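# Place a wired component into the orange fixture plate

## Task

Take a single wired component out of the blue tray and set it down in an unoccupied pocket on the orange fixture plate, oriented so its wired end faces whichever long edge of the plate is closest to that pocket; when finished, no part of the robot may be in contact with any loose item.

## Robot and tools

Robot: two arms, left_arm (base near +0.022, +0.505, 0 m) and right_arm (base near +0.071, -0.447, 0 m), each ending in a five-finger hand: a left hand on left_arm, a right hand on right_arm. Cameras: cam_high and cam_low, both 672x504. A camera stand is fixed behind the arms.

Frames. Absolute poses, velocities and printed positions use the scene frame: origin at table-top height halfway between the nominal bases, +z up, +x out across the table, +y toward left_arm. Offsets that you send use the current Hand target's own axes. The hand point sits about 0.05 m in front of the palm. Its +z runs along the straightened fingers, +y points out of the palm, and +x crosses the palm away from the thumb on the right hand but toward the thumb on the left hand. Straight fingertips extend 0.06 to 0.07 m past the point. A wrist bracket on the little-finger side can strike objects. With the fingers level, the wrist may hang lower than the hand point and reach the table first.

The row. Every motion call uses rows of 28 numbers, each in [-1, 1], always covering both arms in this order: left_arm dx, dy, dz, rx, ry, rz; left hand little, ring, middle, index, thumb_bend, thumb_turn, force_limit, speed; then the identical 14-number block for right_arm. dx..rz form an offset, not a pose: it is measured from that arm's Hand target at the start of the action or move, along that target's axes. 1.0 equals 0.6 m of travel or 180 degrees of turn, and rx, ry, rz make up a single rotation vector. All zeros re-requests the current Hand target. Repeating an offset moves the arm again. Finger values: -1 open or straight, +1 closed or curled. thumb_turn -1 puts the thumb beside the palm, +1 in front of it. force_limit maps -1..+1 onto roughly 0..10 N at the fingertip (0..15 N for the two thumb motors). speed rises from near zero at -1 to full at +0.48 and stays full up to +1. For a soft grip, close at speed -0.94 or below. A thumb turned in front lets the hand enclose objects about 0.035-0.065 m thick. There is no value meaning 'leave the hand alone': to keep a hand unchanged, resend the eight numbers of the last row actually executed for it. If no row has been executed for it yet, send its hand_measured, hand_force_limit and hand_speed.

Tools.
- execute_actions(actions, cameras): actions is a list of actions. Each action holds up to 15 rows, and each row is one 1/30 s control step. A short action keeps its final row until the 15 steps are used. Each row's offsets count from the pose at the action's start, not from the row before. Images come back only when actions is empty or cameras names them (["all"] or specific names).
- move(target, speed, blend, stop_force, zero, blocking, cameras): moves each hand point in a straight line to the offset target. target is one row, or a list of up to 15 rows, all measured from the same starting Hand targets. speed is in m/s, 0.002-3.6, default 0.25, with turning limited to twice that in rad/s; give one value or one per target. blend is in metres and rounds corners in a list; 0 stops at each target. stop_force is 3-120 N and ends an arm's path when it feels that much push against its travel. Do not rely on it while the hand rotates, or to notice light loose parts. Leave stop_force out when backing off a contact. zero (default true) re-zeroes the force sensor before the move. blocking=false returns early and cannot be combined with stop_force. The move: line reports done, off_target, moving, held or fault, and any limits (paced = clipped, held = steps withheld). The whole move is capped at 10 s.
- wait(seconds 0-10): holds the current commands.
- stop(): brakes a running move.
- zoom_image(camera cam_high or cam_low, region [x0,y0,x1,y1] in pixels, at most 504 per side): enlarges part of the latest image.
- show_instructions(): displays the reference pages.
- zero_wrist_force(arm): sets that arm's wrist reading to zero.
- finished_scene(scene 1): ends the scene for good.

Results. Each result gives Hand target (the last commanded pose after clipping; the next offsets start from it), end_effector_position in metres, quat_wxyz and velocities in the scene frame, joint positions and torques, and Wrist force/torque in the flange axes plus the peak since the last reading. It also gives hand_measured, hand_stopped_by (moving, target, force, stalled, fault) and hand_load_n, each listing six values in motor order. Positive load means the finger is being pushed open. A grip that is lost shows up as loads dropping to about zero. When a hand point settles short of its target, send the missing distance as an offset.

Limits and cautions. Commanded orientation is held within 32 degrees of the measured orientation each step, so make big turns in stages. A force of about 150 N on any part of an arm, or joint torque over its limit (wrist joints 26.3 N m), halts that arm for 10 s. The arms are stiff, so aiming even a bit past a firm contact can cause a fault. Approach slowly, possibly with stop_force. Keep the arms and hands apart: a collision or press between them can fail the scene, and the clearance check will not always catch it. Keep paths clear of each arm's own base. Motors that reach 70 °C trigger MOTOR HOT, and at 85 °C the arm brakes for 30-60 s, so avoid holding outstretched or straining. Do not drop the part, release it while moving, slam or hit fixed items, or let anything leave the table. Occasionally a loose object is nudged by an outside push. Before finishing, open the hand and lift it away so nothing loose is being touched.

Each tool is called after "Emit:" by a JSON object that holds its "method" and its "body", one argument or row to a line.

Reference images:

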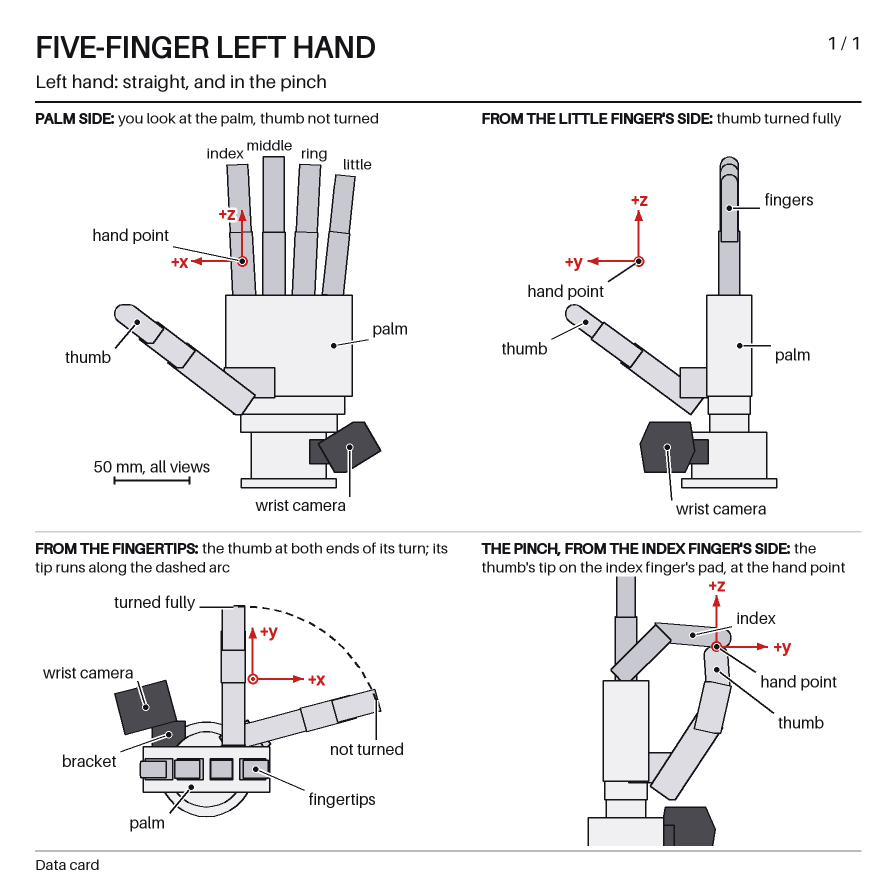

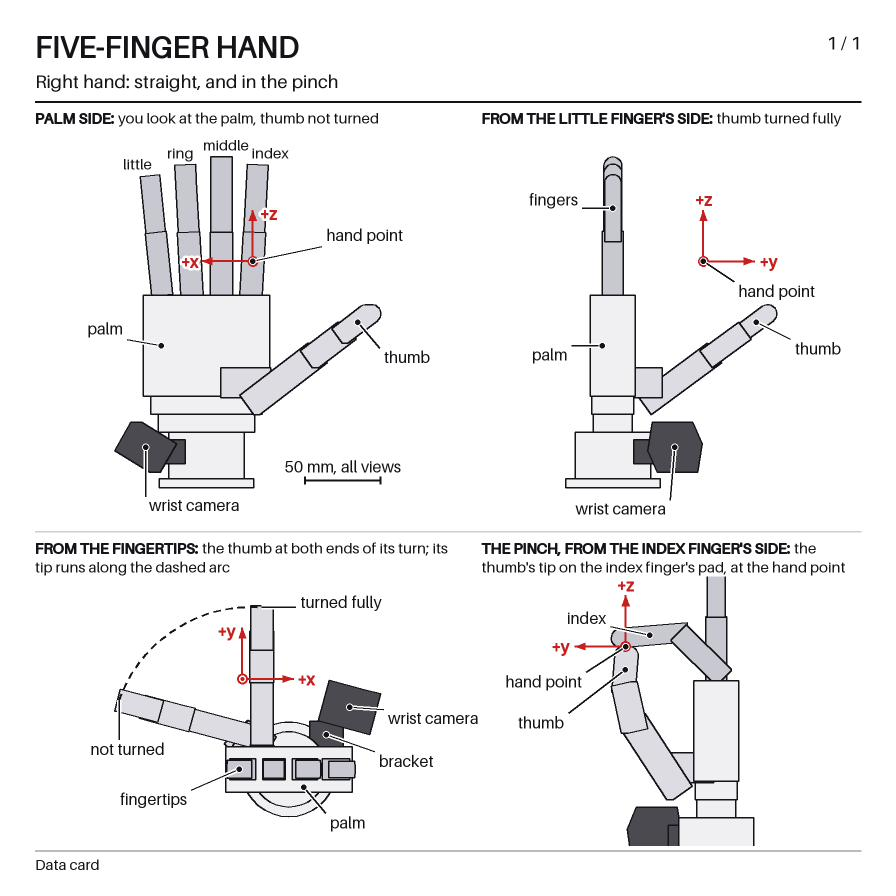

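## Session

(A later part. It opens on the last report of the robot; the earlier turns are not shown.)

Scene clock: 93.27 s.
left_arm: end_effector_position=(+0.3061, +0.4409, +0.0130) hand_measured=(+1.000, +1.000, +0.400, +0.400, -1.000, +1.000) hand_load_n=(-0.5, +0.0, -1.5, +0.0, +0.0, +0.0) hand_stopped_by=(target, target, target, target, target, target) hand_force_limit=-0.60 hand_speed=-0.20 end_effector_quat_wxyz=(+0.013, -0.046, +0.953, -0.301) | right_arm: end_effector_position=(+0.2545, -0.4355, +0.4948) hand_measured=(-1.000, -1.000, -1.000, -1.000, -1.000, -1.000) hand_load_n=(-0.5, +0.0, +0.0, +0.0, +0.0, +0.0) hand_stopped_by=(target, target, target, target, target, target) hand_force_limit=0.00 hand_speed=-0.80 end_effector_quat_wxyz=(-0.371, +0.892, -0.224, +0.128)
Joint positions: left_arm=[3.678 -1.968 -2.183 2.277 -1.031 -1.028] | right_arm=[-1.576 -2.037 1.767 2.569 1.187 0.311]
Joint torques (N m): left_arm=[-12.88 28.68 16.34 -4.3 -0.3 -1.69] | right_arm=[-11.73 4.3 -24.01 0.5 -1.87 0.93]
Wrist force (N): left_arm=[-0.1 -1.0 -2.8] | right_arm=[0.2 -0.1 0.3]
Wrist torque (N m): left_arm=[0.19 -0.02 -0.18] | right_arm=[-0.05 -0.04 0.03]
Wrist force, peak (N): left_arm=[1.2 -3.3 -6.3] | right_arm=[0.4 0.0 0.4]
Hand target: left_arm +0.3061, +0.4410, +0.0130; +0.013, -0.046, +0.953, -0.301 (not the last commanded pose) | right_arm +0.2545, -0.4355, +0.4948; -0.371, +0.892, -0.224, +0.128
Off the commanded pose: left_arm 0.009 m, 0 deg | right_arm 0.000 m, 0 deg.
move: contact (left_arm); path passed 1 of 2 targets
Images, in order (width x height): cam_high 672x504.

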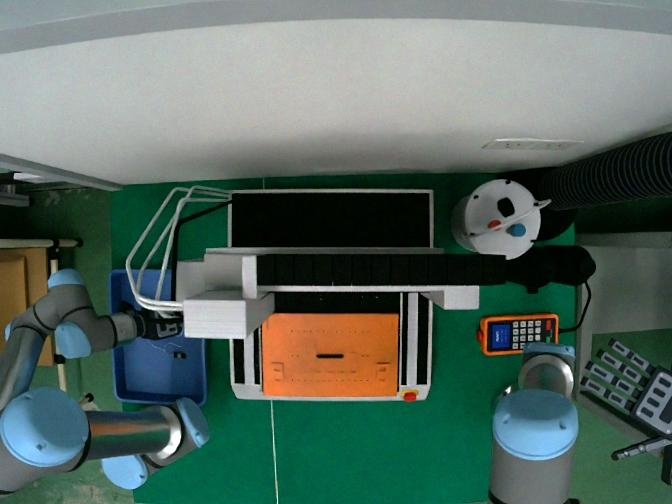

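Emit:
{"method": "move", "body": {
  "target": [0.0028,-0.0072,-0.0193,0,0,0,1,1,0.40,0.40,-1,1,-0.6,-0.2,0,0,0,0,0,0,-1,-1,-1,-1,-1,-1,0.0,-0.8],
  "speed": 0.06,
  "cameras": []
}}

Emit:
{"method": "move", "body": {
  "target": [0,0.0201,0.0287,0,0,0,1,1,0.40,0.40,-1,1,-0.6,-0.2,0,0,0,0,0,0,-1,-1,-1,-1,-1,-1,0.0,-0.8],
  "speed": 0.012,
  "stop_force": 3,
  "cameras": []
}}

Scene clock: 94.77 s.
left_arm: end_effector_position=(+0.3041, +0.4439, +0.0250) hand_measured=(+1.000, +1.000, +0.400, +0.400, -1.000, +1.000) hand_load_n=(+0.0, +0.0, +0.0, +0.0, +0.0, +0.0) hand_stopped_by=(target, target, target, target, target, target) hand_force_limit=-0.60 hand_speed=-0.20 end_effector_quat_wxyz=(+0.013, -0.046, +0.953, -0.301) end_effector_velocity=(+0.001, +0.000, -0.002) end_effector_angular_velocity=(+0.002, -0.002, +0.001) | right_arm: end_effector_position=(+0.2545, -0.4355, +0.4948) hand_measured=(-1.000, -1.000, -1.000, -1.000, -1.000, -1.000) hand_load_n=(+0.0, +0.0, +0.0, +0.0, +0.0, +0.0) hand_stopped_by=(target, target, target, target, target, target) hand_force_limit=0.00 hand_speed=-0.80 end_effector_quat_wxyz=(-0.371, +0.892, -0.224, +0.128)
Joint positions: left_arm=[3.691 -1.937 -2.183 2.239 -1.035 -1.014] | right_arm=[-1.576 -2.037 1.767 2.569 1.187 0.311]
Joint velocities: left_arm=[0 -0.003 0 0.006 0 -0.002] | right_arm=[within noise]
Joint torques (N m): left_arm=[-2.42 17.95 8.2 0.09 -0.04 -0.96] | right_arm=[-11.32 4.17 -24.13 0.55 -1.83 0.84]
Wrist force (N): left_arm=[-0.4 0.3 -0.3] | right_arm=[0.2 -0.1 0.1]
Wrist torque (N m): left_arm=[0.13 0.03 -0.22] | right_arm=[-0.05 -0.04 0.03]
Wrist force, peak (N): left_arm=[0.1 -1.1 -3.0] | right_arm=[0.4 -0.2 0.2]
Hand target: left_arm +0.3041, +0.4439, +0.0249; +0.013, -0.046, +0.953, -0.301 | right_arm +0.2545, -0.4355, +0.4948; -0.371, +0.892, -0.224, +0.128
Off the commanded pose: left_arm 0.000 m, 0 deg | right_arm 0.000 m, 0 deg.
move: done
No camera images: "cameras" was empty.

Scene clock: 96.77 s.
left_arm: end_effector_position=(+0.3041, +0.4439, +0.0119) hand_measured=(+1.000, +1.000, +0.400, +0.400, -1.000, +1.000) hand_load_n=(+0.0, +0.0, -1.0, +0.0, +0.0, +0.0) hand_stopped_by=(target, target, target, target, target, target) hand_force_limit=-0.60 hand_speed=-0.20 end_effector_quat_wxyz=(+0.013, -0.046, +0.953, -0.301) | right_arm: end_effector_position=(+0.2545, -0.4355, +0.4948) hand_measured=(-1.000, -1.000, -1.000, -1.000, -1.000, -1.000) hand_load_n=(+0.0, +0.5, -0.5, +0.0, +0.0, +0.0) hand_stopped_by=(target, target, target, target, target, target) hand_force_limit=0.00 hand_speed=-0.80 end_effector_quat_wxyz=(-0.371, +0.892, -0.224, +0.128)
Joint positions: left_arm=[3.691 -1.969 -2.189 2.277 -1.035 -1.014] | right_arm=[-1.576 -2.037 1.767 2.569 1.187 0.311]
Joint torques (N m): left_arm=[-13 29.2 15.47 -4.26 0.44 -0.45] | right_arm=[-12.16 3.64 -24.29 0.57 -1.88 0.84]
Wrist force (N): left_arm=[0.2 -1.0 -2.9] | right_arm=[0.2 0.0 0.2]
Wrist torque (N m): left_arm=[0.21 -0.07 -0.16] | right_arm=[-0.03 -0.03 0.03]
Wrist force, peak (N): left_arm=[1.0 -3.5 -6.3] | right_arm=[0.4 0.0 0.3]
Hand target: left_arm +0.3041, +0.4439, +0.0119; +0.013, -0.046, +0.953, -0.301 (not the last commanded pose) | right_arm +0.2545, -0.4355, +0.4948; -0.371, +0.892, -0.224, +0.128
Off the commanded pose: left_arm 0.008 m, 0 deg | right_arm 0.000 m, 0 deg.
move: contact (left_arm)
No camera images: "cameras" was empty.

Emit:
{"method": "move", "body": {
  "target": [
    [0,-0.001,-0.00137,0,0,0,1,1,0.40,0.40,-1,1,-0.6,-0.2,0,0,0,0,0,0,-1,-1,-1,-1,-1,-1,0.0,-0.8],
    [0,-0.001,-0.00137,0,0,0,1,1,0.40,0.40,-0.45,1,-0.5,-0.85,0,0,0,0,0,0,-1,-1,-1,-1,-1,-1,0.0,-0.8]
  ],
  "speed": 0.05,
  "cameras": []
}}

Scene clock: 100.27 s.
left_arm: end_effector_position=(+0.3041, +0.4439, +0.0129) hand_measured=(+1.000, +1.000, +0.400, +0.400, -0.624, +1.000) hand_load_n=(+0.0, +0.0, +2.0, +0.0, +3.5, -0.5) hand_stopped_by=(target, target, target, target, force, target) hand_force_limit=-0.50 hand_speed=-0.85 end_effector_quat_wxyz=(+0.013, -0.046, +0.953, -0.301) | right_arm: end_effector_position=(+0.2545, -0.4355, +0.4948) hand_measured=(-1.000, -1.000, -1.000, -1.000, -1.000, -1.000) hand_load_n=(+0.0, +0.0, +0.0, +0.0, +0.0, +0.0) hand_stopped_by=(target, target, target, target, target, target) hand_force_limit=0.00 hand_speed=-0.80 end_effector_quat_wxyz=(-0.371, +0.892, -0.224, +0.128)
Joint positions: left_arm=[3.691 -1.966 -2.189 2.274 -1.035 -1.014] | right_arm=[-1.576 -2.037 1.767 2.569 1.187 0.311]
Joint torques (N m): left_arm=[-14.27 19.6 12.12 0.05 2.03 -1.7] | right_arm=[-12.07 4.32 -24.4 0.61 -1.9 0.76]
Wrist force (N): left_arm=[-0.1 0.6 -0.3] | right_arm=[0.2 0.0 0.2]
Wrist torque (N m): left_arm=[0.17 0.00 -0.20] | right_arm=[-0.04 -0.04 0.03]
Wrist force, peak (N): left_arm=[0.1 -1.2 -3.2] | right_arm=[0.4 0.0 0.3]
Hand target: left_arm +0.3041, +0.4439, +0.0129; +0.013, -0.046, +0.953, -0.301 | right_arm +0.2545, -0.4355, +0.4948; -0.371, +0.892, -0.224, +0.128
Off the commanded pose: left_arm 0.000 m, 0 deg | right_arm 0.000 m, 0 deg.
move: done
No camera images: "cameras" was empty.

Emit:
{"method": "move", "body": {
  "target": [0,0,0,0,0,0,1,1,0.40,0.40,-0.50,1,-0.2,-0.88,0,0,0,0,0,0,-1,-1,-1,-1,-1,-1,0.0,-0.8],
  "speed": 0.05,
  "cameras": []
}}

Scene clock: 100.93 s.
left_arm: end_effector_position=(+0.3041, +0.4439, +0.0129) hand_measured=(+1.000, +1.000, +0.400, +0.400, -0.610, +1.000) hand_load_n=(+0.0, +0.0, +3.5, +0.0, +6.5, +0.0) hand_stopped_by=(target, target, target, target, force, target) hand_force_limit=-0.20 hand_speed=-0.88 end_effector_quat_wxyz=(+0.013, -0.046, +0.953, -0.301) | right_arm: end_effector_position=(+0.2545, -0.4355, +0.4948) hand_measured=(-1.000, -1.000, -1.000, -1.000, -1.000, -1.000) hand_load_n=(+0.0, +0.0, +0.0, +0.0, +0.0, +0.0) hand_stopped_by=(target, target, target, target, target, target) hand_force_limit=0.00 hand_speed=-0.80 end_effector_quat_wxyz=(-0.371, +0.892, -0.224, +0.128)
Joint positions: left_arm=[3.691 -1.966 -2.189 2.274 -1.035 -1.014] | right_arm=[-1.576 -2.037 1.767 2.569 1.187 0.311]
Joint torques (N m): left_arm=[-14.44 19.72 11.04 -0.01 2.03 -1.71] | right_arm=[-11.17 3.73 -23.81 0.6 -1.88 0.84]
Wrist force (N): left_arm=[-0.2 0.4 -0.7] | right_arm=[0.3 -0.2 0.1]
Wrist torque (N m): left_arm=[0.17 0.00 -0.20] | right_arm=[-0.05 -0.05 0.03]
Wrist force, peak (N): left_arm=[0.1 0.8 -0.3] | right_arm=[0.4 -0.1 0.2]
Hand target: left_arm +0.3041, +0.4439, +0.0129; +0.013, -0.046, +0.953, -0.301 | right_arm +0.2545, -0.4355, +0.4948; -0.371, +0.892, -0.224, +0.128
Off the commanded pose: left_arm 0.000 m, 0 deg | right_arm 0.000 m, 0 deg.
move: done
No camera images: "cameras" was empty.

Emit:
{"method": "move", "body": {
  "target": [0,0,0,0,0,0,1,1,0.40,0.52,-0.50,1,-0.7,-0.85,0,0,0,0,0,0,-1,-1,-1,-1,-1,-1,0.0,-0.8],
  "speed": 0.05,
  "cameras": []
}}

Scene clock: 101.60 s.
left_arm: end_effector_position=(+0.3041, +0.4439, +0.0129) hand_measured=(+1.000, +1.000, +0.400, +0.520, -0.610, +1.000) hand_load_n=(+0.0, +0.0, +3.5, +0.0, +6.0, -0.5) hand_stopped_by=(target, target, target, target, force, target) hand_force_limit=-0.70 hand_speed=-0.85 end_effector_quat_wxyz=(+0.013, -0.046, +0.953, -0.301) | right_arm: end_effector_position=(+0.2545, -0.4355, +0.4948) hand_measured=(-1.000, -1.000, -1.000, -1.000, -1.000, -1.000) hand_load_n=(+0.0, +0.0, +0.0, +0.0, +0.0, +0.0) hand_stopped_by=(target, target, target, target, target, target) hand_force_limit=0.00 hand_speed=-0.80 end_effector_quat_wxyz=(-0.371, +0.892, -0.224, +0.128)
Joint positions: left_arm=[3.691 -1.966 -2.189 2.274 -1.035 -1.014] | right_arm=[-1.576 -2.037 1.767 2.569 1.187 0.311]
Joint torques (N m): left_arm=[-14.78 19.42 9.79 0.01 2.02 -1.73] | right_arm=[-11.41 4.29 -24.18 0.7 -1.83 0.78]
Wrist force (N): left_arm=[0.0 0.6 -0.6] | right_arm=[0.2 -0.2 0.3]
Wrist torque (N m): left_arm=[0.20 -0.01 -0.20] | right_arm=[-0.07 -0.03 0.03]
Wrist force, peak (N): left_arm=[0.0 0.6 -0.6] | right_arm=[0.2 -0.3 0.3]
Hand target: left_arm +0.3041, +0.4439, +0.0129; +0.013, -0.046, +0.953, -0.301 | right_arm +0.2545, -0.4355, +0.4948; -0.371, +0.892, -0.224, +0.128
Off the commanded pose: left_arm 0.000 m, 0 deg | right_arm 0.000 m, 0 deg.
move: done
No camera images: "cameras" was empty.

Emit:
{"method": "move", "body": {
  "target": [
    [0,-0.0096,-0.0137,0,0,0,1,1,0.40,0.52,-0.50,1,-0.7,-0.85,0,0,0,0,0,0,-1,-1,-1,-1,-1,-1,0.0,-0.8]
  ],
  "speed": 0.04,
  "cameras": ["cam_high"]
}}

Emit:
{"method": "zoom_image", "body": {
  "camera": "cam_high",
  "region": [130, 300, 190, 360]
}}

Scene clock: 102.93 s.
left_arm: end_effector_position=(+0.3041, +0.4439, +0.0231) hand_measured=(+1.000, +1.000, +0.400, +0.520, -0.610, +1.000) hand_load_n=(+0.0, +0.0, +3.5, +0.0, +6.0, +0.0) hand_stopped_by=(target, target, target, target, force, target) hand_force_limit=-0.70 hand_speed=-0.85 end_effector_quat_wxyz=(+0.013, -0.046, +0.953, -0.301) | right_arm: end_effector_position=(+0.2545, -0.4355, +0.4948) hand_measured=(-1.000, -1.000, -1.000, -1.000, -1.000, -1.000) hand_load_n=(+0.0, +0.0, -0.5, +0.0, +0.0, +0.0) hand_stopped_by=(target, target, target, target, target, target) hand_force_limit=0.00 hand_speed=-0.80 end_effector_quat_wxyz=(-0.371, +0.892, -0.224, +0.128)
Joint positions: left_arm=[3.691 -1.942 -2.184 2.245 -1.035 -1.014] | right_arm=[-1.576 -2.037 1.767 2.569 1.187 0.311]
Joint torques (N m): left_arm=[-13.94 14.95 9.96 -0.1 2.1 -1.45] | right_arm=[-11.78 4.18 -24.34 0.72 -1.89 0.8]
Wrist force (N): left_arm=[0.0 0.7 -0.4] | right_arm=[0.3 -0.1 0.2]
Wrist torque (N m): left_arm=[0.18 -0.02 -0.20] | right_arm=[-0.05 -0.06 0.04]
Wrist force, peak (N): left_arm=[0.2 0.8 -0.5] | right_arm=[0.5 0.1 0.2]
Hand target: left_arm +0.3041, +0.4439, +0.0229; +0.013, -0.046, +0.953, -0.301 | right_arm +0.2545, -0.4355, +0.4948; -0.371, +0.892, -0.224, +0.128
Off the commanded pose: left_arm 0.000 m, 0 deg | right_arm 0.000 m, 0 deg.
move: done
Images, in order (width x height): cam_high 672x504.

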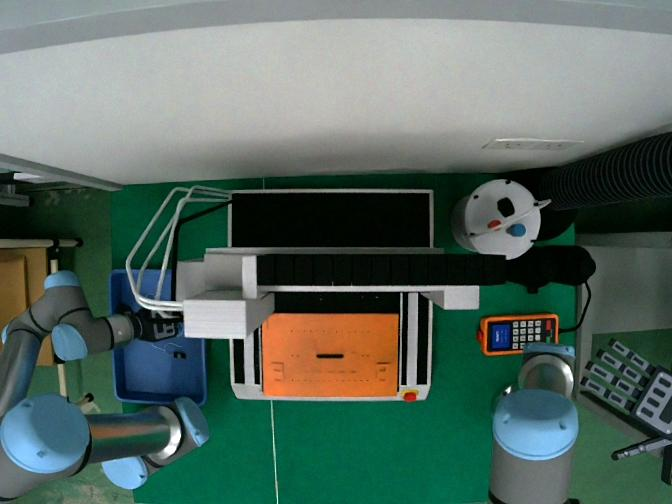

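Scaled by 8.400 from the camera's 672x504 image, which has a finer 960x720 frame.

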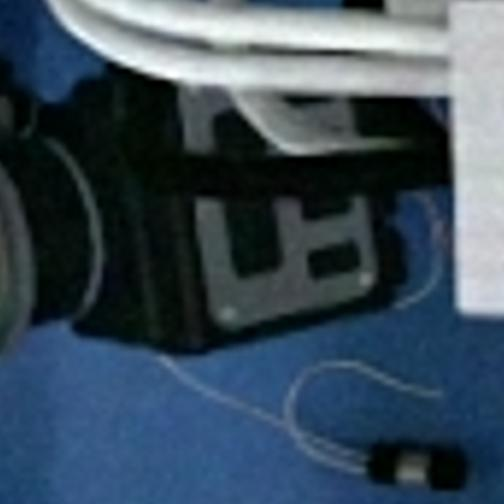

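Emit:
{"method": "move", "body": {
  "target": [
    [0,-0.1214,-0.1734,0,0,0,1,1,0.40,0.52,-0.50,1,-0.7,-0.85,0,0,0,0,0,0,-1,-1,-1,-1,-1,-1,0.0,-0.8],
    [0.0616,-0.074,-0.2055,0,0,0,1,1,0.40,0.52,-0.50,1,-0.7,-0.85,0,0,0,0,0,0,-1,-1,-1,-1,-1,-1,0.0,-0.8]
  ],
  "speed": 0.12,
  "blend": 0.02,
  "cameras": ["cam_high"]
}}

Emit:
{"method": "zoom_image", "body": {
  "camera": "cam_high",
  "region": [130, 295, 200, 365]
}}

Scene clock: 105.03 s.
left_arm: end_effector_position=(+0.2644, +0.4747, +0.1495) hand_measured=(+1.000, +1.000, +0.400, +0.520, -0.610, +1.000) hand_load_n=(+0.0, +0.0, +3.5, +0.0, +6.0, +0.0) hand_stopped_by=(target, target, target, target, force, target) hand_force_limit=-0.70 hand_speed=-0.85 end_effector_quat_wxyz=(+0.013, -0.046, +0.953, -0.301) | right_arm: end_effector_position=(+0.2545, -0.4355, +0.4948) hand_measured=(-1.000, -1.000, -1.000, -1.000, -1.000, -1.000) hand_load_n=(+0.0, +0.0, +0.0, +0.0, +0.0, -0.5) hand_stopped_by=(target, target, target, target, target, target) hand_force_limit=0.00 hand_speed=-0.80 end_effector_quat_wxyz=(-0.371, +0.892, -0.224, +0.128)
Joint positions: left_arm=[3.88 -1.613 -2.18 1.814 -1.102 -0.812] | right_arm=[-1.576 -2.037 1.767 2.569 1.187 0.311]
Joint torques (N m): left_arm=[-4.09 13.25 16.07 -0.02 1.33 0.56] | right_arm=[-11.66 3.95 -24.16 0.78 -1.84 0.74]
Wrist force (N): left_arm=[0.2 0.4 -0.4] | right_arm=[0.3 0.0 0.3]
Wrist torque (N m): left_arm=[0.16 -0.06 0.02] | right_arm=[-0.05 -0.06 0.04]
Wrist force, peak (N): left_arm=[0.0 1.4 0.7] | right_arm=[0.4 0.1 0.3]
Hand target: left_arm +0.2644, +0.4747, +0.1495; +0.013, -0.046, +0.953, -0.301 | right_arm +0.2545, -0.4355, +0.4948; -0.371, +0.892, -0.224, +0.128
Off the commanded pose: left_arm 0.000 m, 0 deg | right_arm 0.000 m, 0 deg.
move: done
Images, in order (width x height): cam_high 672x504.

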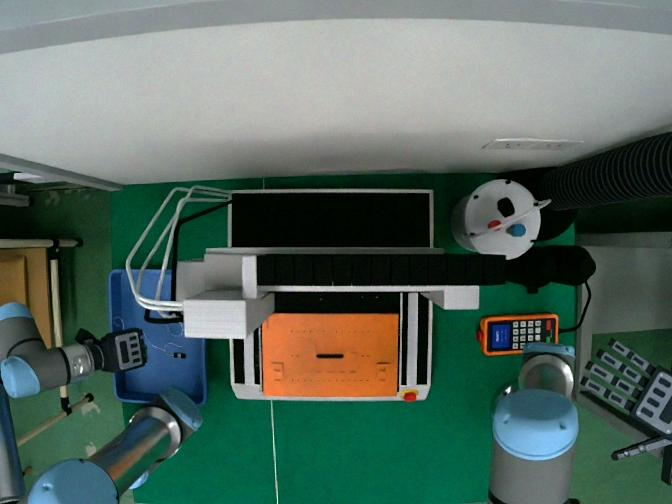

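Scaled by 7.200 from the camera's 672x504 image, which has a finer 960x720 frame.

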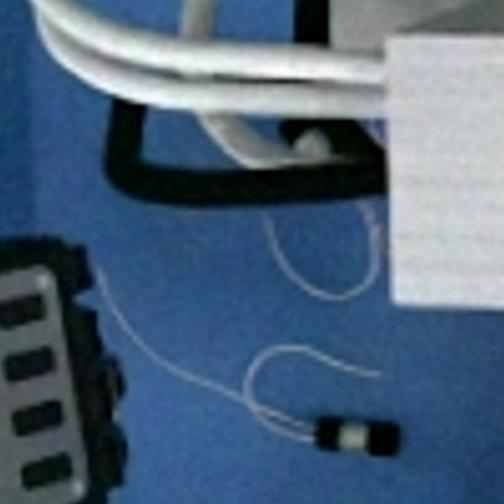

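Emit:
{"method": "move", "body": {
  "target": [
    [-0.0006,-0.1424,-0.0437,-0.1667,0,0,1,1,0.40,0.52,-0.50,1,-0.7,-0.85,0,0,0,0,0,0,-1,-1,-1,-1,-1,-1,0.0,-0.8],
    [0.0186,-0.3054,0.0706,-0.1558,-0.0960,-0.2639,1,1,0.40,0.52,-0.50,1,-0.7,-0.85,0,0,0,0,0,0,-1,-1,-1,-1,-1,-1,0.0,-0.8],
    [0.0677,-0.4386,0.1639,-0.1217,-0.1917,-0.5267,1,1,0.40,0.52,-0.50,1,-0.7,-0.85,0,0,0,0,0,0,-1,-1,-1,-1,-1,-1,0.0,-0.8],
    [0.1041,-0.5291,0.2679,-0.0547,-0.2900,-0.7970,1,1,0.40,0.52,-0.50,1,-0.7,-0.85,0,0,0,0,0,0,-1,-1,-1,-1,-1,-1,0.0,-0.8]
  ],
  "speed": 0.35,
  "blend": 0.03,
  "cameras": ["cam_high"]
}}

Emit:
{"method": "zoom_image", "body": {
  "camera": "cam_high",
  "region": [260, 300, 360, 400]
}}

Scene clock: 111.33 s.
left_arm: end_effector_position=(+0.2701, +0.3605, +0.2198) hand_measured=(+1.000, +1.000, +0.400, +0.520, -0.610, +1.000) hand_load_n=(+0.0, +0.0, +3.5, +0.0, +6.0, +0.0) hand_stopped_by=(target, target, target, target, force, target) hand_force_limit=-0.70 hand_speed=-0.85 end_effector_quat_wxyz=(+0.010, -0.261, +0.964, -0.044) | right_arm: end_effector_position=(+0.2545, -0.4355, +0.4948) hand_measured=(-1.000, -1.000, -1.000, -1.000, -1.000, -1.000) hand_load_n=(+0.0, +0.0, -0.5, +0.0, +0.0, -0.5) hand_stopped_by=(target, target, target, target, target, target) hand_force_limit=0.00 hand_speed=-0.80 end_effector_quat_wxyz=(-0.371, +0.892, -0.224, +0.128)
Joint positions: left_arm=[3.032 -1.643 -1.776 1.897 -1.496 -2.193] | right_arm=[-1.576 -2.037 1.767 2.569 1.187 0.311]
Joint torques (N m): left_arm=[-0.45 19.29 18.98 -1.91 -0.04 -0.57] | right_arm=[-11.34 3.92 -23.87 0.73 -1.84 0.64]
Wrist force (N): left_arm=[-0.1 -0.2 0.1] | right_arm=[0.3 -0.1 0.0]
Wrist torque (N m): left_arm=[0.00 0.05 -0.12] | right_arm=[-0.04 -0.06 0.04]
Wrist force, peak (N): left_arm=[0.0 1.7 -0.1] | right_arm=[0.3 0.3 0.3]
Hand target: left_arm +0.2701, +0.3605, +0.2198; +0.010, -0.261, +0.964, -0.044 (not the last commanded pose) | right_arm +0.2545, -0.4355, +0.4948; -0.371, +0.892, -0.224, +0.128
Off the commanded pose: left_arm 0.246 m, 127 deg | right_arm 0.000 m, 0 deg.
FORCE FAULT: contact force on the left arm reached its limit, and that arm stopped. The contact can be on any part of that arm, not only on its tool. That arm's remaining commands of this call were not run. That arm is still stopped at the end of this call. That arm stays stopped for about 10 more seconds. Until then a move that you send moves the other arm only, and its call returns only when the move has ended. Once the stop has ended, the next robot result says so. If the stop ends while you think or write, that arm runs what you send next, counted from a new Hand target: where the arm stands when the stop ends. While its stop runs, that arm, its gripper or tool too, takes no new command. Until it ends, the stop uses up actions while you think or wait. An arm that is not stopped still takes commands.
move: fault (left_arm); path passed 1 of 4 targets
Images, in order (width x height): cam_high 672x504.

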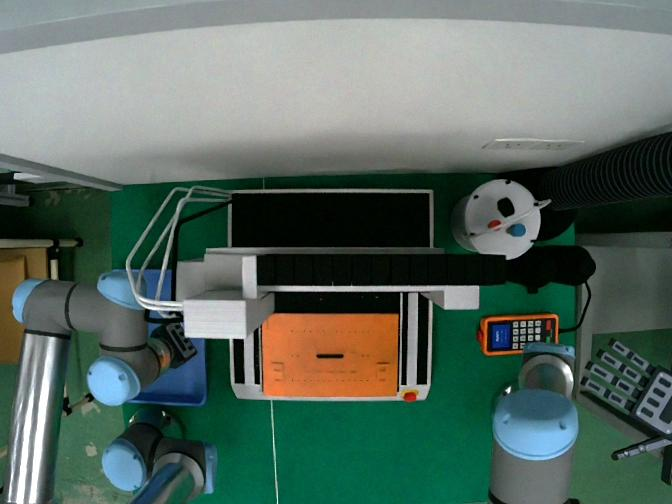

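Scaled by 5.040 from the camera's 672x504 image, which has a finer 960x720 frame.

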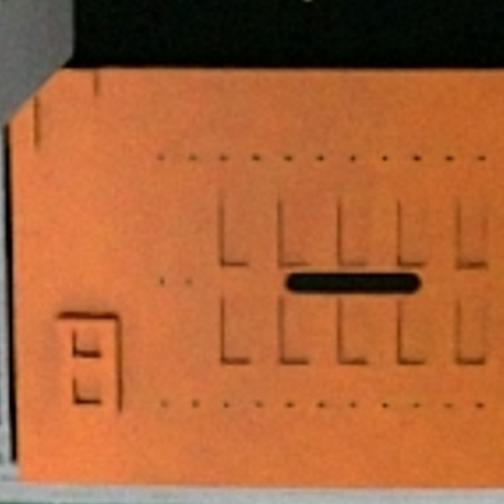

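Emit:
{"method": "zoom_image", "body": {
  "camera": "cam_high",
  "region": [100, 180, 300, 380]
}}

Scaled by 2.520 from the camera's 672x504 image, which has a finer 960x720 frame.

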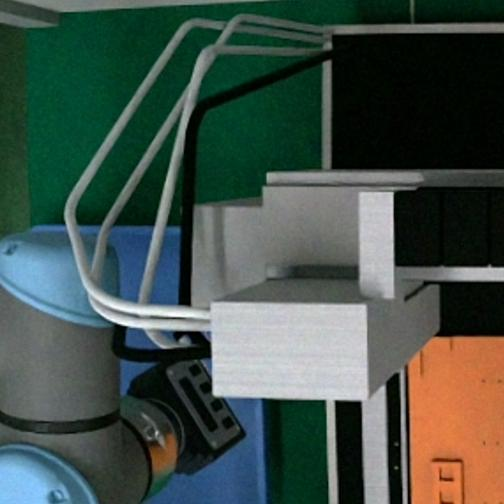

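Emit:
{"method": "wait", "body": {
  "seconds": 6.5,
  "cameras": ["all"]
}}

Scene clock: 120.60 s.
left_arm: end_effector_position=(+0.2701, +0.3605, +0.2198) hand_measured=(+1.000, +1.000, +0.400, +0.520, -0.610, +1.000) hand_load_n=(+0.0, +0.0, +3.5, +0.0, +6.0, +0.0) hand_stopped_by=(target, target, target, target, force, target) hand_force_limit=-0.70 hand_speed=-0.85 end_effector_quat_wxyz=(+0.010, -0.261, +0.964, -0.044) | right_arm: end_effector_position=(+0.2545, -0.4355, +0.4948) hand_measured=(-1.000, -1.000, -1.000, -1.000, -1.000, -1.000) hand_load_n=(+0.0, +0.0, +0.0, +0.0, +0.0, +0.0) hand_stopped_by=(target, target, target, target, target, target) hand_force_limit=0.00 hand_speed=-0.80 end_effector_quat_wxyz=(-0.371, +0.892, -0.224, +0.128)
Joint positions: left_arm=[3.032 -1.643 -1.776 1.897 -1.496 -2.193] | right_arm=[-1.576 -2.037 1.767 2.569 1.187 0.311]
Joint torques (N m): left_arm=[-0.65 19.77 18.7 -1.94 0.03 -0.68] | right_arm=[-11.76 4.22 -24.13 0.86 -1.8 0.58]
Wrist force (N): left_arm=[0.1 0.3 0.1] | right_arm=[0.2 -0.1 0.3]
Wrist torque (N m): left_arm=[0.07 0.02 -0.13] | right_arm=[-0.07 -0.05 0.03]
Wrist force, peak (N): left_arm=[0.3 0.6 0.0] | right_arm=[0.4 0.0 0.4]
Hand target: left_arm +0.2701, +0.3605, +0.2198; +0.010, -0.261, +0.964, -0.044 (not the last commanded pose) | right_arm +0.2545, -0.4355, +0.4948; -0.371, +0.892, -0.224, +0.128
Off the commanded pose: left_arm 0.246 m, 127 deg | right_arm 0.000 m, 0 deg.
FORCE FAULT, CONTINUED: the left arm was still stopped when this call began, by the force fault that an earlier result reported. Since the last result the stop counts as 19 of the actions that you can send in this scene. That arm is still stopped at the end of this call. That arm stays stopped for about 1 more second. If the stop ends while you think or write, that arm runs what you send next, counted from a new Hand target: where the arm stands when the stop ends. While its stop runs, that arm, its gripper or tool too, takes no new command.
wait: 6.50 s; at rest from the start

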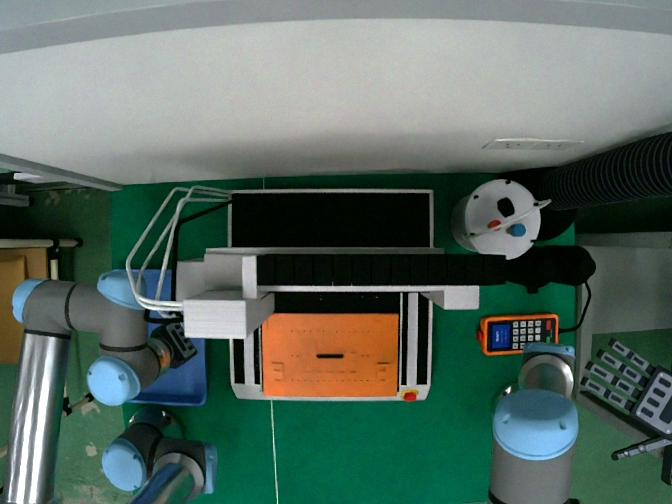

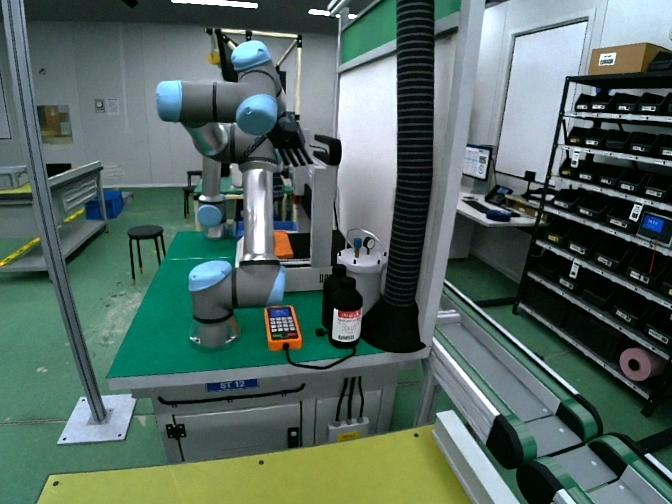

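Emit:
{"method": "move", "body": {
  "target": [-0.0222,0.0097,0.049,0.1667,0,0,1,1,0.40,0.52,-0.50,1,-0.7,-0.85,0,0,0,0,0,0,-1,-1,-1,-1,-1,-1,0.0,-0.8],
  "speed": 0.25,
  "cameras": ["cam_high"]
}}

Scene clock: 123.27 s.
left_arm: end_effector_position=(+0.2798, +0.3699, +0.1900) hand_measured=(+1.000, +1.000, +0.400, +0.520, -0.610, +1.000) hand_load_n=(+0.0, +0.0, +3.5, +0.0, +6.0, +0.0) hand_stopped_by=(target, target, target, target, force, target) hand_force_limit=-0.70 hand_speed=-0.85 end_effector_quat_wxyz=(+0.077, -0.250, +0.920, -0.292) | right_arm: end_effector_position=(+0.2545, -0.4355, +0.4948) hand_measured=(-1.000, -1.000, -1.000, -1.000, -1.000, -1.000) hand_load_n=(+0.0, +0.0, +0.0, +0.0, +0.0, +0.0) hand_stopped_by=(target, target, target, target, target, target) hand_force_limit=0.00 hand_speed=-0.80 end_effector_quat_wxyz=(-0.371, +0.892, -0.224, +0.128)
Joint positions: left_arm=[3.555 -1.42 -2.106 2.02 -0.961 -1.69] | right_arm=[-1.576 -2.037 1.767 2.569 1.187 0.311]
Joint torques (N m): left_arm=[-2.83 4.13 17.55 0.29 2.21 0.63] | right_arm=[-11.47 4.05 -24.28 0.74 -1.78 0.45]
Wrist force (N): left_arm=[0.0 0.5 -0.2] | right_arm=[0.1 -0.1 0.2]
Wrist torque (N m): left_arm=[0.15 -0.01 0.02] | right_arm=[-0.05 -0.02 0.02]
Wrist force, peak (N): left_arm=[0.2 1.2 -0.4] | right_arm=[0.4 0.0 0.3]
Hand target: left_arm +0.2799, +0.3699, +0.1899; +0.077, -0.250, +0.920, -0.292 | right_arm +0.2545, -0.4355, +0.4948; -0.371, +0.892, -0.224, +0.128
Off the commanded pose: left_arm 0.000 m, 0 deg | right_arm 0.000 m, 0 deg.
FORCE FAULT, CONTINUED: the left arm's stop, for the force fault that an earlier result reported, is over. The stop ended before this call began, so that arm ran this call's commands, counted from a new Hand target: where the arm stood when the stop ended. During its stop the left arm's controller moved it back a little.
move: done
Images, in order (width x height): cam_high 672x504.

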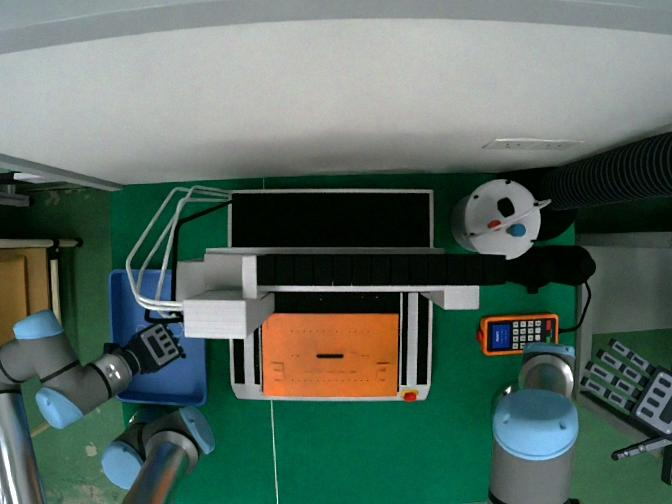

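Emit:
{"method": "move", "body": {
  "target": [
    [0.0418,-0.0398,0.0683,0,-0.0956,-0.1365,1,1,0.40,0.52,-0.50,1,-0.7,-0.85,0,0,0,0,0,0,-1,-1,-1,-1,-1,-1,0.0,-0.8],
    [0.1727,-0.0878,0.102,0,-0.1912,-0.2731,1,1,0.40,0.52,-0.50,1,-0.7,-0.85,0,0,0,0,0,0,-1,-1,-1,-1,-1,-1,0.0,-0.8],
    [0.3288,-0.1712,0.1605,0,-0.3027,-0.4323,1,1,0.40,0.52,-0.50,1,-0.7,-0.85,0,0,0,0,0,0,-1,-1,-1,-1,-1,-1,0.0,-0.8],
    [0.3232,-0.3145,0.2608,0,-0.4053,-0.5789,1,1,0.40,0.52,-0.50,1,-0.7,-0.85,0,0,0,0,0,0,-1,-1,-1,-1,-1,-1,0.0,-0.8]
  ],
  "speed": 0.3,
  "blend": 0.03,
  "cameras": ["cam_high"]
}}

Emit:
{"method": "zoom_image", "body": {
  "camera": "cam_high",
  "region": [280, 320, 370, 410]
}}

Scene clock: 127.87 s.
left_arm: end_effector_position=(+0.2357, +0.0611, +0.1712) hand_measured=(+1.000, +1.000, +0.400, +0.520, -0.610, +1.000) hand_load_n=(+0.5, +0.0, +3.5, +0.5, +6.0, +0.0) hand_stopped_by=(target, target, target, target, force, target) hand_force_limit=-0.70 hand_speed=-0.85 end_effector_quat_wxyz=(-0.293, +0.936, -0.186, +0.058) | right_arm: end_effector_position=(+0.2545, -0.4355, +0.4948) hand_measured=(-1.000, -1.000, -1.000, -1.000, -1.000, -1.000) hand_load_n=(+0.0, +0.0, +0.0, +0.0, +0.0, +0.0) hand_stopped_by=(target, target, target, target, target, target) hand_force_limit=0.00 hand_speed=-0.80 end_effector_quat_wxyz=(-0.371, +0.892, -0.224, +0.128)
Joint positions: left_arm=[2.084 -2.19 -1.305 1.528 -2.043 -5.455] | right_arm=[-1.576 -2.037 1.767 2.569 1.187 0.311]
Joint torques (N m): left_arm=[-15.38 36.67 21.96 -1.21 -1.51 -0.78] | right_arm=[-11.59 4.07 -24.41 0.9 -1.8 0.31]
Wrist force (N): left_arm=[-0.3 0.2 -0.3] | right_arm=[0.3 -0.2 0.3]
Wrist torque (N m): left_arm=[0.10 0.05 -0.20] | right_arm=[-0.07 -0.05 0.03]
Wrist force, peak (N): left_arm=[0.8 0.7 -0.6] | right_arm=[0.4 -0.3 0.2]
Hand target: left_arm +0.2356, +0.0610, +0.1712; -0.293, +0.936, -0.186, +0.058 | right_arm +0.2545, -0.4355, +0.4948; -0.371, +0.892, -0.224, +0.128
Off the commanded pose: left_arm 0.000 m, 0 deg | right_arm 0.000 m, 0 deg.
move: done
Images, in order (width x height): cam_high 672x504.

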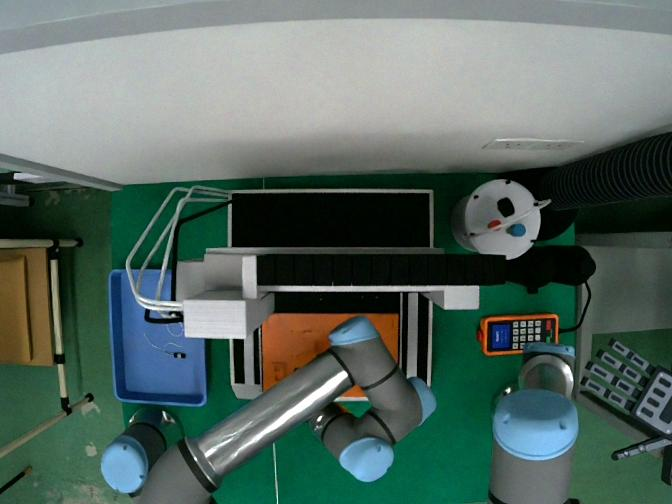

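Scaled by 5.600 from the camera's 672x504 image, which has a finer 960x720 frame.

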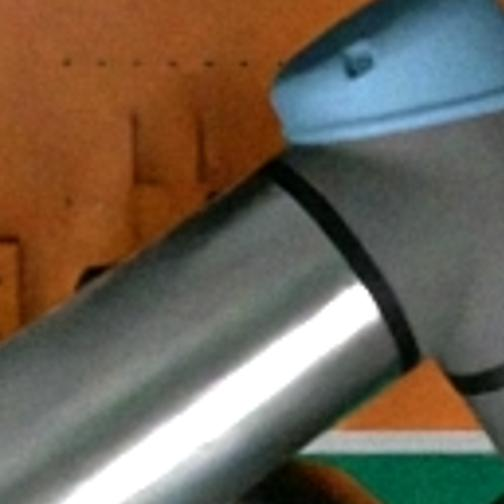

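Emit:
{"method": "execute_actions", "body": {
  "actions": [
    [[0,0,0,0,0,0,-1,-1,0.40,-1,-0.50,1,-0.7,0.0,0,0,0,0,0,0,-1,-1,-1,-1,-1,-1,0.0,-0.8]]
  ],
  "cameras": ["cam_high"]
}}

Emit:
{"method": "zoom_image", "body": {
  "camera": "cam_high",
  "region": [240, 310, 340, 410]
}}

Scene clock: 129.53 s.
left_arm: end_effector_position=(+0.2356, +0.0610, +0.1713) hand_measured=(-1.000, -1.000, +0.400, -1.000, -0.610, +1.000) hand_load_n=(+0.0, -0.5, +3.5, +0.0, +6.5, +0.0) hand_stopped_by=(target, target, target, target, force, target) hand_force_limit=-0.70 hand_speed=0.00 end_effector_quat_wxyz=(-0.293, +0.936, -0.186, +0.058) | right_arm: end_effector_position=(+0.2545, -0.4355, +0.4948) hand_measured=(-1.000, -1.000, -1.000, -1.000, -1.000, -1.000) hand_load_n=(+0.0, +0.0, +0.0, +0.0, +0.0, +0.0) hand_stopped_by=(target, target, target, target, target, target) hand_force_limit=0.00 hand_speed=-0.80 end_effector_quat_wxyz=(-0.371, +0.892, -0.224, +0.128)
Joint positions: left_arm=[2.084 -2.19 -1.305 1.528 -2.043 -5.456] | right_arm=[-1.576 -2.037 1.767 2.569 1.187 0.311]
Joint torques (N m): left_arm=[-14.52 34.88 19.58 -4.36 0.78 -1.27] | right_arm=[-11.48 3.54 -24.7 0.93 -1.78 0.32]
Wrist force (N): left_arm=[0.0 0.5 -0.2] | right_arm=[0.4 -0.2 0.3]
Wrist torque (N m): left_arm=[0.11 0.01 -0.19] | right_arm=[-0.07 -0.06 0.04]
Wrist force, peak (N): left_arm=[-0.1 0.6 -0.4] | right_arm=[0.4 -0.2 0.3]
Hand target: left_arm +0.2356, +0.0610, +0.1712; -0.293, +0.936, -0.186, +0.058 | right_arm +0.2545, -0.4355, +0.4948; -0.371, +0.892, -0.224, +0.128
Off the commanded pose: left_arm 0.000 m, 0 deg | right_arm 0.000 m, 0 deg.
Step readings (end_effector_position of left_arm | right_arm):
0: (+0.2356, +0.0610, +0.1713) | (+0.2545, -0.4355, +0.4948)
1: (+0.2356, +0.0610, +0.1712) | (+0.2545, -0.4355, +0.4948)
2: (+0.2356, +0.0610, +0.1712) | (+0.2545, -0.4355, +0.4948)
4: (+0.2356, +0.0610, +0.1712) | (+0.2545, -0.4355, +0.4948)
8: (+0.2356, +0.0610, +0.1713) | (+0.2545, -0.4355, +0.4948)
15: (+0.2356, +0.0610, +0.1713) | (+0.2545, -0.4355, +0.4948)
Images, in order (width x height): cam_high 672x504.

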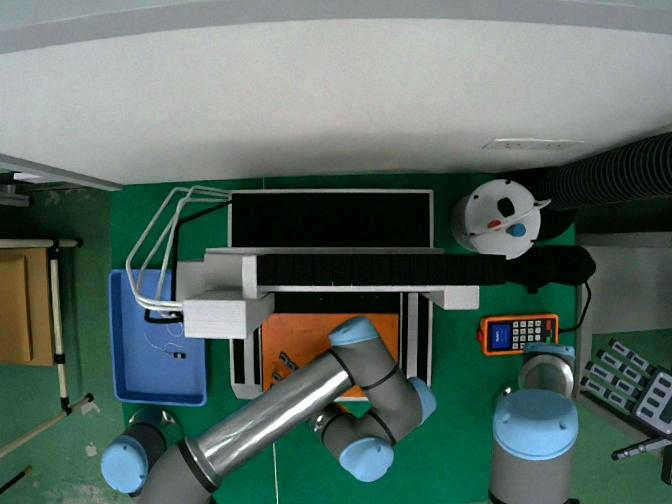

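Scaled by 5.040 from the camera's 672x504 image, which has a finer 960x720 frame.

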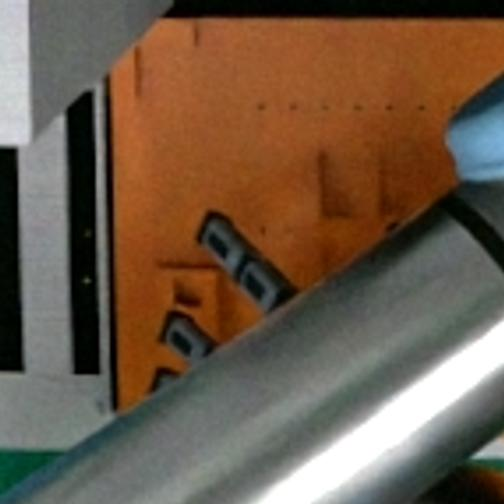

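Emit:
{"method": "move", "body": {
  "target": [0.0182,0.0459,0.062,0,-0.0057,-0.0082,1,1,0.40,0.52,-0.50,1,-0.7,0.0,0,0,0,0,0,0,-1,-1,-1,-1,-1,-1,0.0,-0.8],
  "speed": 0.12,
  "cameras": ["cam_high"]
}}

Emit:
{"method": "zoom_image", "body": {
  "camera": "cam_high",
  "region": [260, 310, 360, 410]
}}

Scene clock: 132.83 s.
left_arm: end_effector_position=(+0.2405, +0.0653, +0.1537) hand_measured=(+1.000, -0.460, +0.400, -0.462, -0.610, +1.000) hand_load_n=(+0.0, +0.0, +3.0, +0.0, +6.0, +0.0) hand_stopped_by=(target, force, target, force, force, target) hand_force_limit=-0.70 hand_speed=0.00 end_effector_quat_wxyz=(-0.310, +0.932, -0.183, +0.050) | right_arm: end_effector_position=(+0.2545, -0.4355, +0.4948) hand_measured=(-1.000, -1.000, -1.000, -1.000, -1.000, -1.000) hand_load_n=(+0.0, +0.0, +0.0, +0.0, +0.0, +0.0) hand_stopped_by=(target, target, target, target, target, target) hand_force_limit=0.00 hand_speed=-0.80 end_effector_quat_wxyz=(-0.371, +0.892, -0.224, +0.128)
Joint positions: left_arm=[2.091 -2.224 -1.313 1.53 -2.053 -5.466] | right_arm=[-1.576 -2.037 1.767 2.569 1.187 0.311]
Joint torques (N m): left_arm=[0.04 39.7 16.09 -2.1 -0.61 -0.06] | right_arm=[-11.82 4.15 -23.93 0.96 -1.76 0.21]
Wrist force (N): left_arm=[0.0 0.0 -0.1] | right_arm=[0.1 0.0 0.2]
Wrist torque (N m): left_arm=[0.06 0.02 -0.19] | right_arm=[-0.03 -0.02 0.02]
Wrist force, peak (N): left_arm=[20.0 -67.7 -148.7] | right_arm=[0.3 -0.1 0.4]
Hand target: left_arm +0.2405, +0.0653, +0.1537; -0.310, +0.932, -0.183, +0.050 (not the last commanded pose) | right_arm +0.2545, -0.4355, +0.4948; -0.371, +0.892, -0.224, +0.128
Off the commanded pose: left_arm 0.031 m, 2 deg | right_arm 0.000 m, 0 deg.
FORCE FAULT: contact force on the left arm reached its limit, and that arm stopped. The contact can be on any part of that arm, not only on its tool. That arm's remaining commands of this call were not run. That arm is still stopped at the end of this call. That arm stays stopped for about 9 more seconds. Until then a move that you send moves the other arm only, and its call returns only when the move has ended. Once the stop has ended, the next robot result says so. If the stop ends while you think or write, that arm runs what you send next, counted from a new Hand target: where the arm stands when the stop ends. While its stop runs, that arm, its gripper or tool too, takes no new command. Until it ends, the stop uses up actions while you think or wait. An arm that is not stopped still takes commands.
move: fault (left_arm)
Images, in order (width x height): cam_high 672x504.

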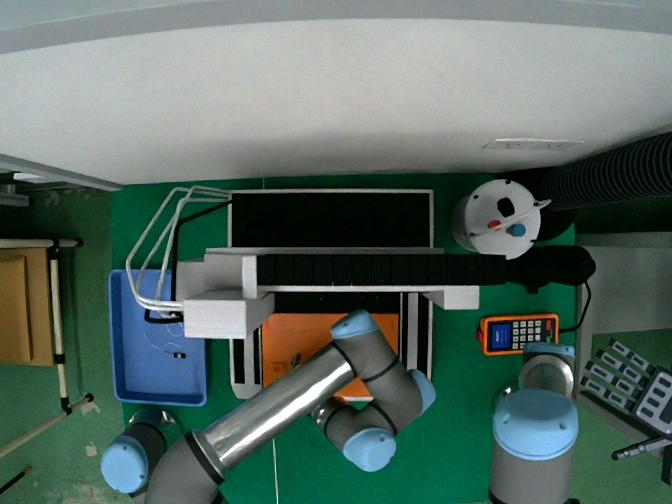

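Scaled by 5.040 from the camera's 672x504 image, which has a finer 960x720 frame.

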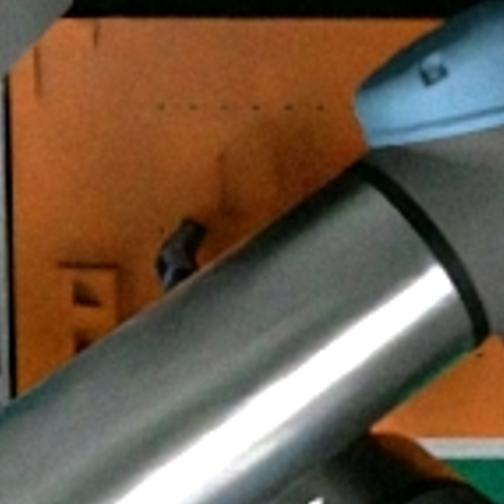

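Emit:
{"method": "wait", "body": {
  "seconds": 9.5,
  "cameras": ["cam_high"]
}}

Scene clock: 143.37 s.
left_arm: end_effector_position=(+0.2405, +0.0653, +0.1537) hand_measured=(+1.000, -0.460, +0.400, -0.462, -0.610, +1.000) hand_load_n=(+0.0, +0.0, +3.5, +0.0, +6.0, +0.0) hand_stopped_by=(target, force, target, force, force, target) hand_force_limit=-0.70 hand_speed=0.00 end_effector_quat_wxyz=(-0.310, +0.932, -0.183, +0.050) | right_arm: end_effector_position=(+0.2545, -0.4355, +0.4948) hand_measured=(-1.000, -1.000, -1.000, -1.000, -1.000, -1.000) hand_load_n=(+0.0, +0.0, +0.0, +0.0, +0.0, +0.0) hand_stopped_by=(target, target, target, target, target, target) hand_force_limit=0.00 hand_speed=-0.80 end_effector_quat_wxyz=(-0.371, +0.892, -0.224, +0.128)
Joint positions: left_arm=[2.091 -2.224 -1.313 1.53 -2.053 -5.466] | right_arm=[-1.576 -2.037 1.767 2.569 1.187 0.311]
Joint torques (N m): left_arm=[-0.47 39.78 16.88 -2.15 -0.61 -0.13] | right_arm=[-11.38 4.11 -24.33 1.08 -1.85 0.03]
Wrist force (N): left_arm=[-0.1 0.6 -0.1] | right_arm=[0.3 0.1 0.2]
Wrist torque (N m): left_arm=[0.14 0.03 -0.22] | right_arm=[-0.02 -0.05 0.04]
Wrist force, peak (N): left_arm=[0.0 0.9 -0.2] | right_arm=[0.4 -0.2 0.3]
Hand target: left_arm +0.2405, +0.0653, +0.1537; -0.310, +0.932, -0.183, +0.050 (not the last commanded pose) | right_arm +0.2545, -0.4355, +0.4948; -0.371, +0.892, -0.224, +0.128
Off the commanded pose: left_arm 0.031 m, 2 deg | right_arm 0.000 m, 0 deg.
FORCE FAULT, CONTINUED: the left arm's stop, for the force fault that an earlier result reported, is over. The rest of the stop counts as 18 of the actions that you can send in this scene. During its stop the left arm's controller moved it back a little. That arm's target is now where it stood when the stop ended, not its last command. That arm accepts commands again.
wait: 9.50 s; at rest from the start
Images, in order (width x height): cam_high 672x504.

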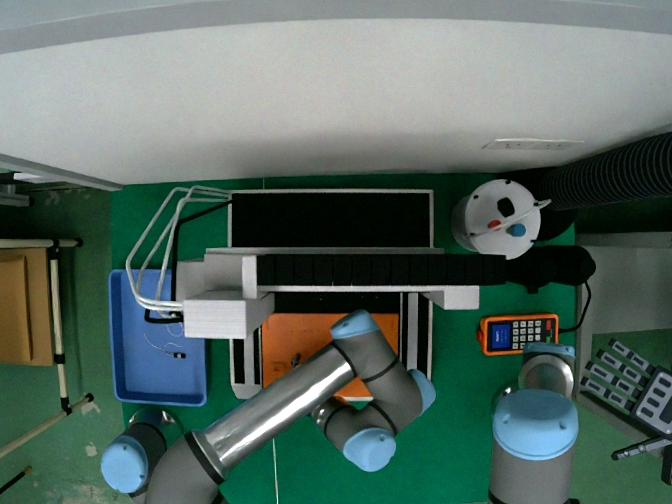

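Emit:
{"method": "move", "body": {
  "target": [0, -0.043, -0.0614, 0,0,0, 1,1,0.4,0.52,-0.5,1,-0.7,0.0, 0,0,0,0,0,0,-1,-1,-1,-1,-1,-1,0.0,-0.8],
  "speed": 0.05
}}

Emit:
{"method": "move", "body": {
  "target": [0, 0, 0, -0.0088,0.0015,-0.0089, 0.99,0.99,0.4,0.53,-0.5,1,-0.7,0.0, 0,0,0,0,0,0,-1,-1,-1,-1,-1,-1,0.0,-0.8],
  "speed": 0.05,
  "cameras": ["cam_high"]
}}

Scene clock: 145.00 s.
left_arm: end_effector_position=(+0.2408, +0.0638, +0.1987) hand_measured=(+1.000, -0.460, +0.400, -0.462, -0.610, +1.000) hand_load_n=(+0.0, +0.0, +3.5, +0.0, +6.0, +0.0) hand_stopped_by=(target, force, target, force, force, target) hand_force_limit=-0.70 hand_speed=0.00 end_effector_quat_wxyz=(-0.310, +0.932, -0.183, +0.050) end_effector_velocity=(+0.000, +0.000, -0.002) end_effector_angular_velocity=(-0.001, -0.001, +0.000) | right_arm: end_effector_position=(+0.2545, -0.4355, +0.4948) hand_measured=(-1.000, -1.000, -1.000, -1.000, -1.000, -1.000) hand_load_n=(+0.0, +0.0, +0.0, +0.0, +0.0, -0.5) hand_stopped_by=(target, target, target, target, target, target) hand_force_limit=0.00 hand_speed=-0.80 end_effector_quat_wxyz=(-0.371, +0.892, -0.224, +0.128)
Joint positions: left_arm=[2.09 -2.19 -1.248 1.431 -2.053 -5.467] | right_arm=[-1.576 -2.037 1.767 2.569 1.187 0.311]
Joint velocities: left_arm=[0 -0.001 -0.003 0.005 0 0] | right_arm=[within noise]
Joint torques (N m): left_arm=[-14.39 35.32 9.61 -0.35 1 -1.68] | right_arm=[-11.62 3.77 -23.97 1.05 -1.81 0.06]
Wrist force (N): left_arm=[0.1 0.3 -0.1] | right_arm=[0.2 0.1 0.3]
Wrist torque (N m): left_arm=[0.11 0.01 -0.13] | right_arm=[-0.03 -0.04 0.03]
Wrist force, peak (N): left_arm=[0.2 0.9 0.5] | right_arm=[0.4 -0.1 0.3]
Hand target: left_arm +0.2408, +0.0638, +0.1986; -0.310, +0.932, -0.183, +0.050 | right_arm +0.2545, -0.4355, +0.4948; -0.371, +0.892, -0.224, +0.128
Off the commanded pose: left_arm 0.000 m, 0 deg | right_arm 0.000 m, 0 deg.
move: done

Scene clock: 145.83 s.
left_arm: end_effector_position=(+0.2408, +0.0638, +0.1986) hand_measured=(+0.990, +0.990, +0.400, +0.530, -0.610, +1.000) hand_load_n=(+0.0, +0.0, +3.5, +0.0, +6.5, +0.0) hand_stopped_by=(target, target, target, target, force, target) hand_force_limit=-0.70 hand_speed=0.00 end_effector_quat_wxyz=(-0.295, +0.938, -0.171, +0.054) | right_arm: end_effector_position=(+0.2545, -0.4355, +0.4948) hand_measured=(-1.000, -1.000, -1.000, -1.000, -1.000, -1.000) hand_load_n=(+0.0, +0.0, +0.0, +0.0, +0.0, +0.0) hand_stopped_by=(target, target, target, target, target, target) hand_force_limit=0.00 hand_speed=-0.80 end_effector_quat_wxyz=(-0.371, +0.892, -0.224, +0.128)
Joint positions: left_arm=[2.096 -2.174 -1.263 1.458 -2.038 -5.478] | right_arm=[-1.576 -2.037 1.767 2.569 1.187 0.311]
Joint torques (N m): left_arm=[4.96 34.38 25.03 -4.6 -2.4 1.09] | right_arm=[-11.47 3.9 -24.28 1.09 -1.84 0.07]
Wrist force (N): left_arm=[-0.1 0.3 -0.2] | right_arm=[0.3 0.0 0.1]
Wrist torque (N m): left_arm=[0.14 0.06 -0.02] | right_arm=[-0.03 -0.05 0.04]
Wrist force, peak (N): left_arm=[-0.4 0.4 -0.2] | right_arm=[0.4 -0.1 0.3]
Hand target: left_arm +0.2408, +0.0638, +0.1986; -0.295, +0.938, -0.171, +0.054 | right_arm +0.2545, -0.4355, +0.4948; -0.371, +0.892, -0.224, +0.128
Off the commanded pose: left_arm 0.000 m, 0 deg | right_arm 0.000 m, 0 deg.
move: done
Images, in order (width x height): cam_high 672x504.

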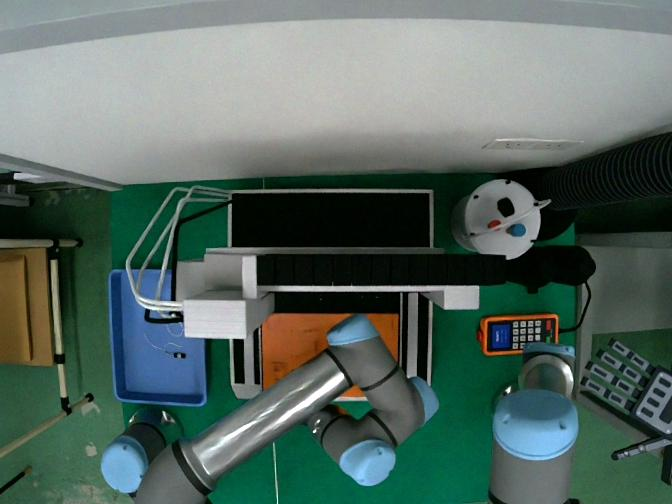

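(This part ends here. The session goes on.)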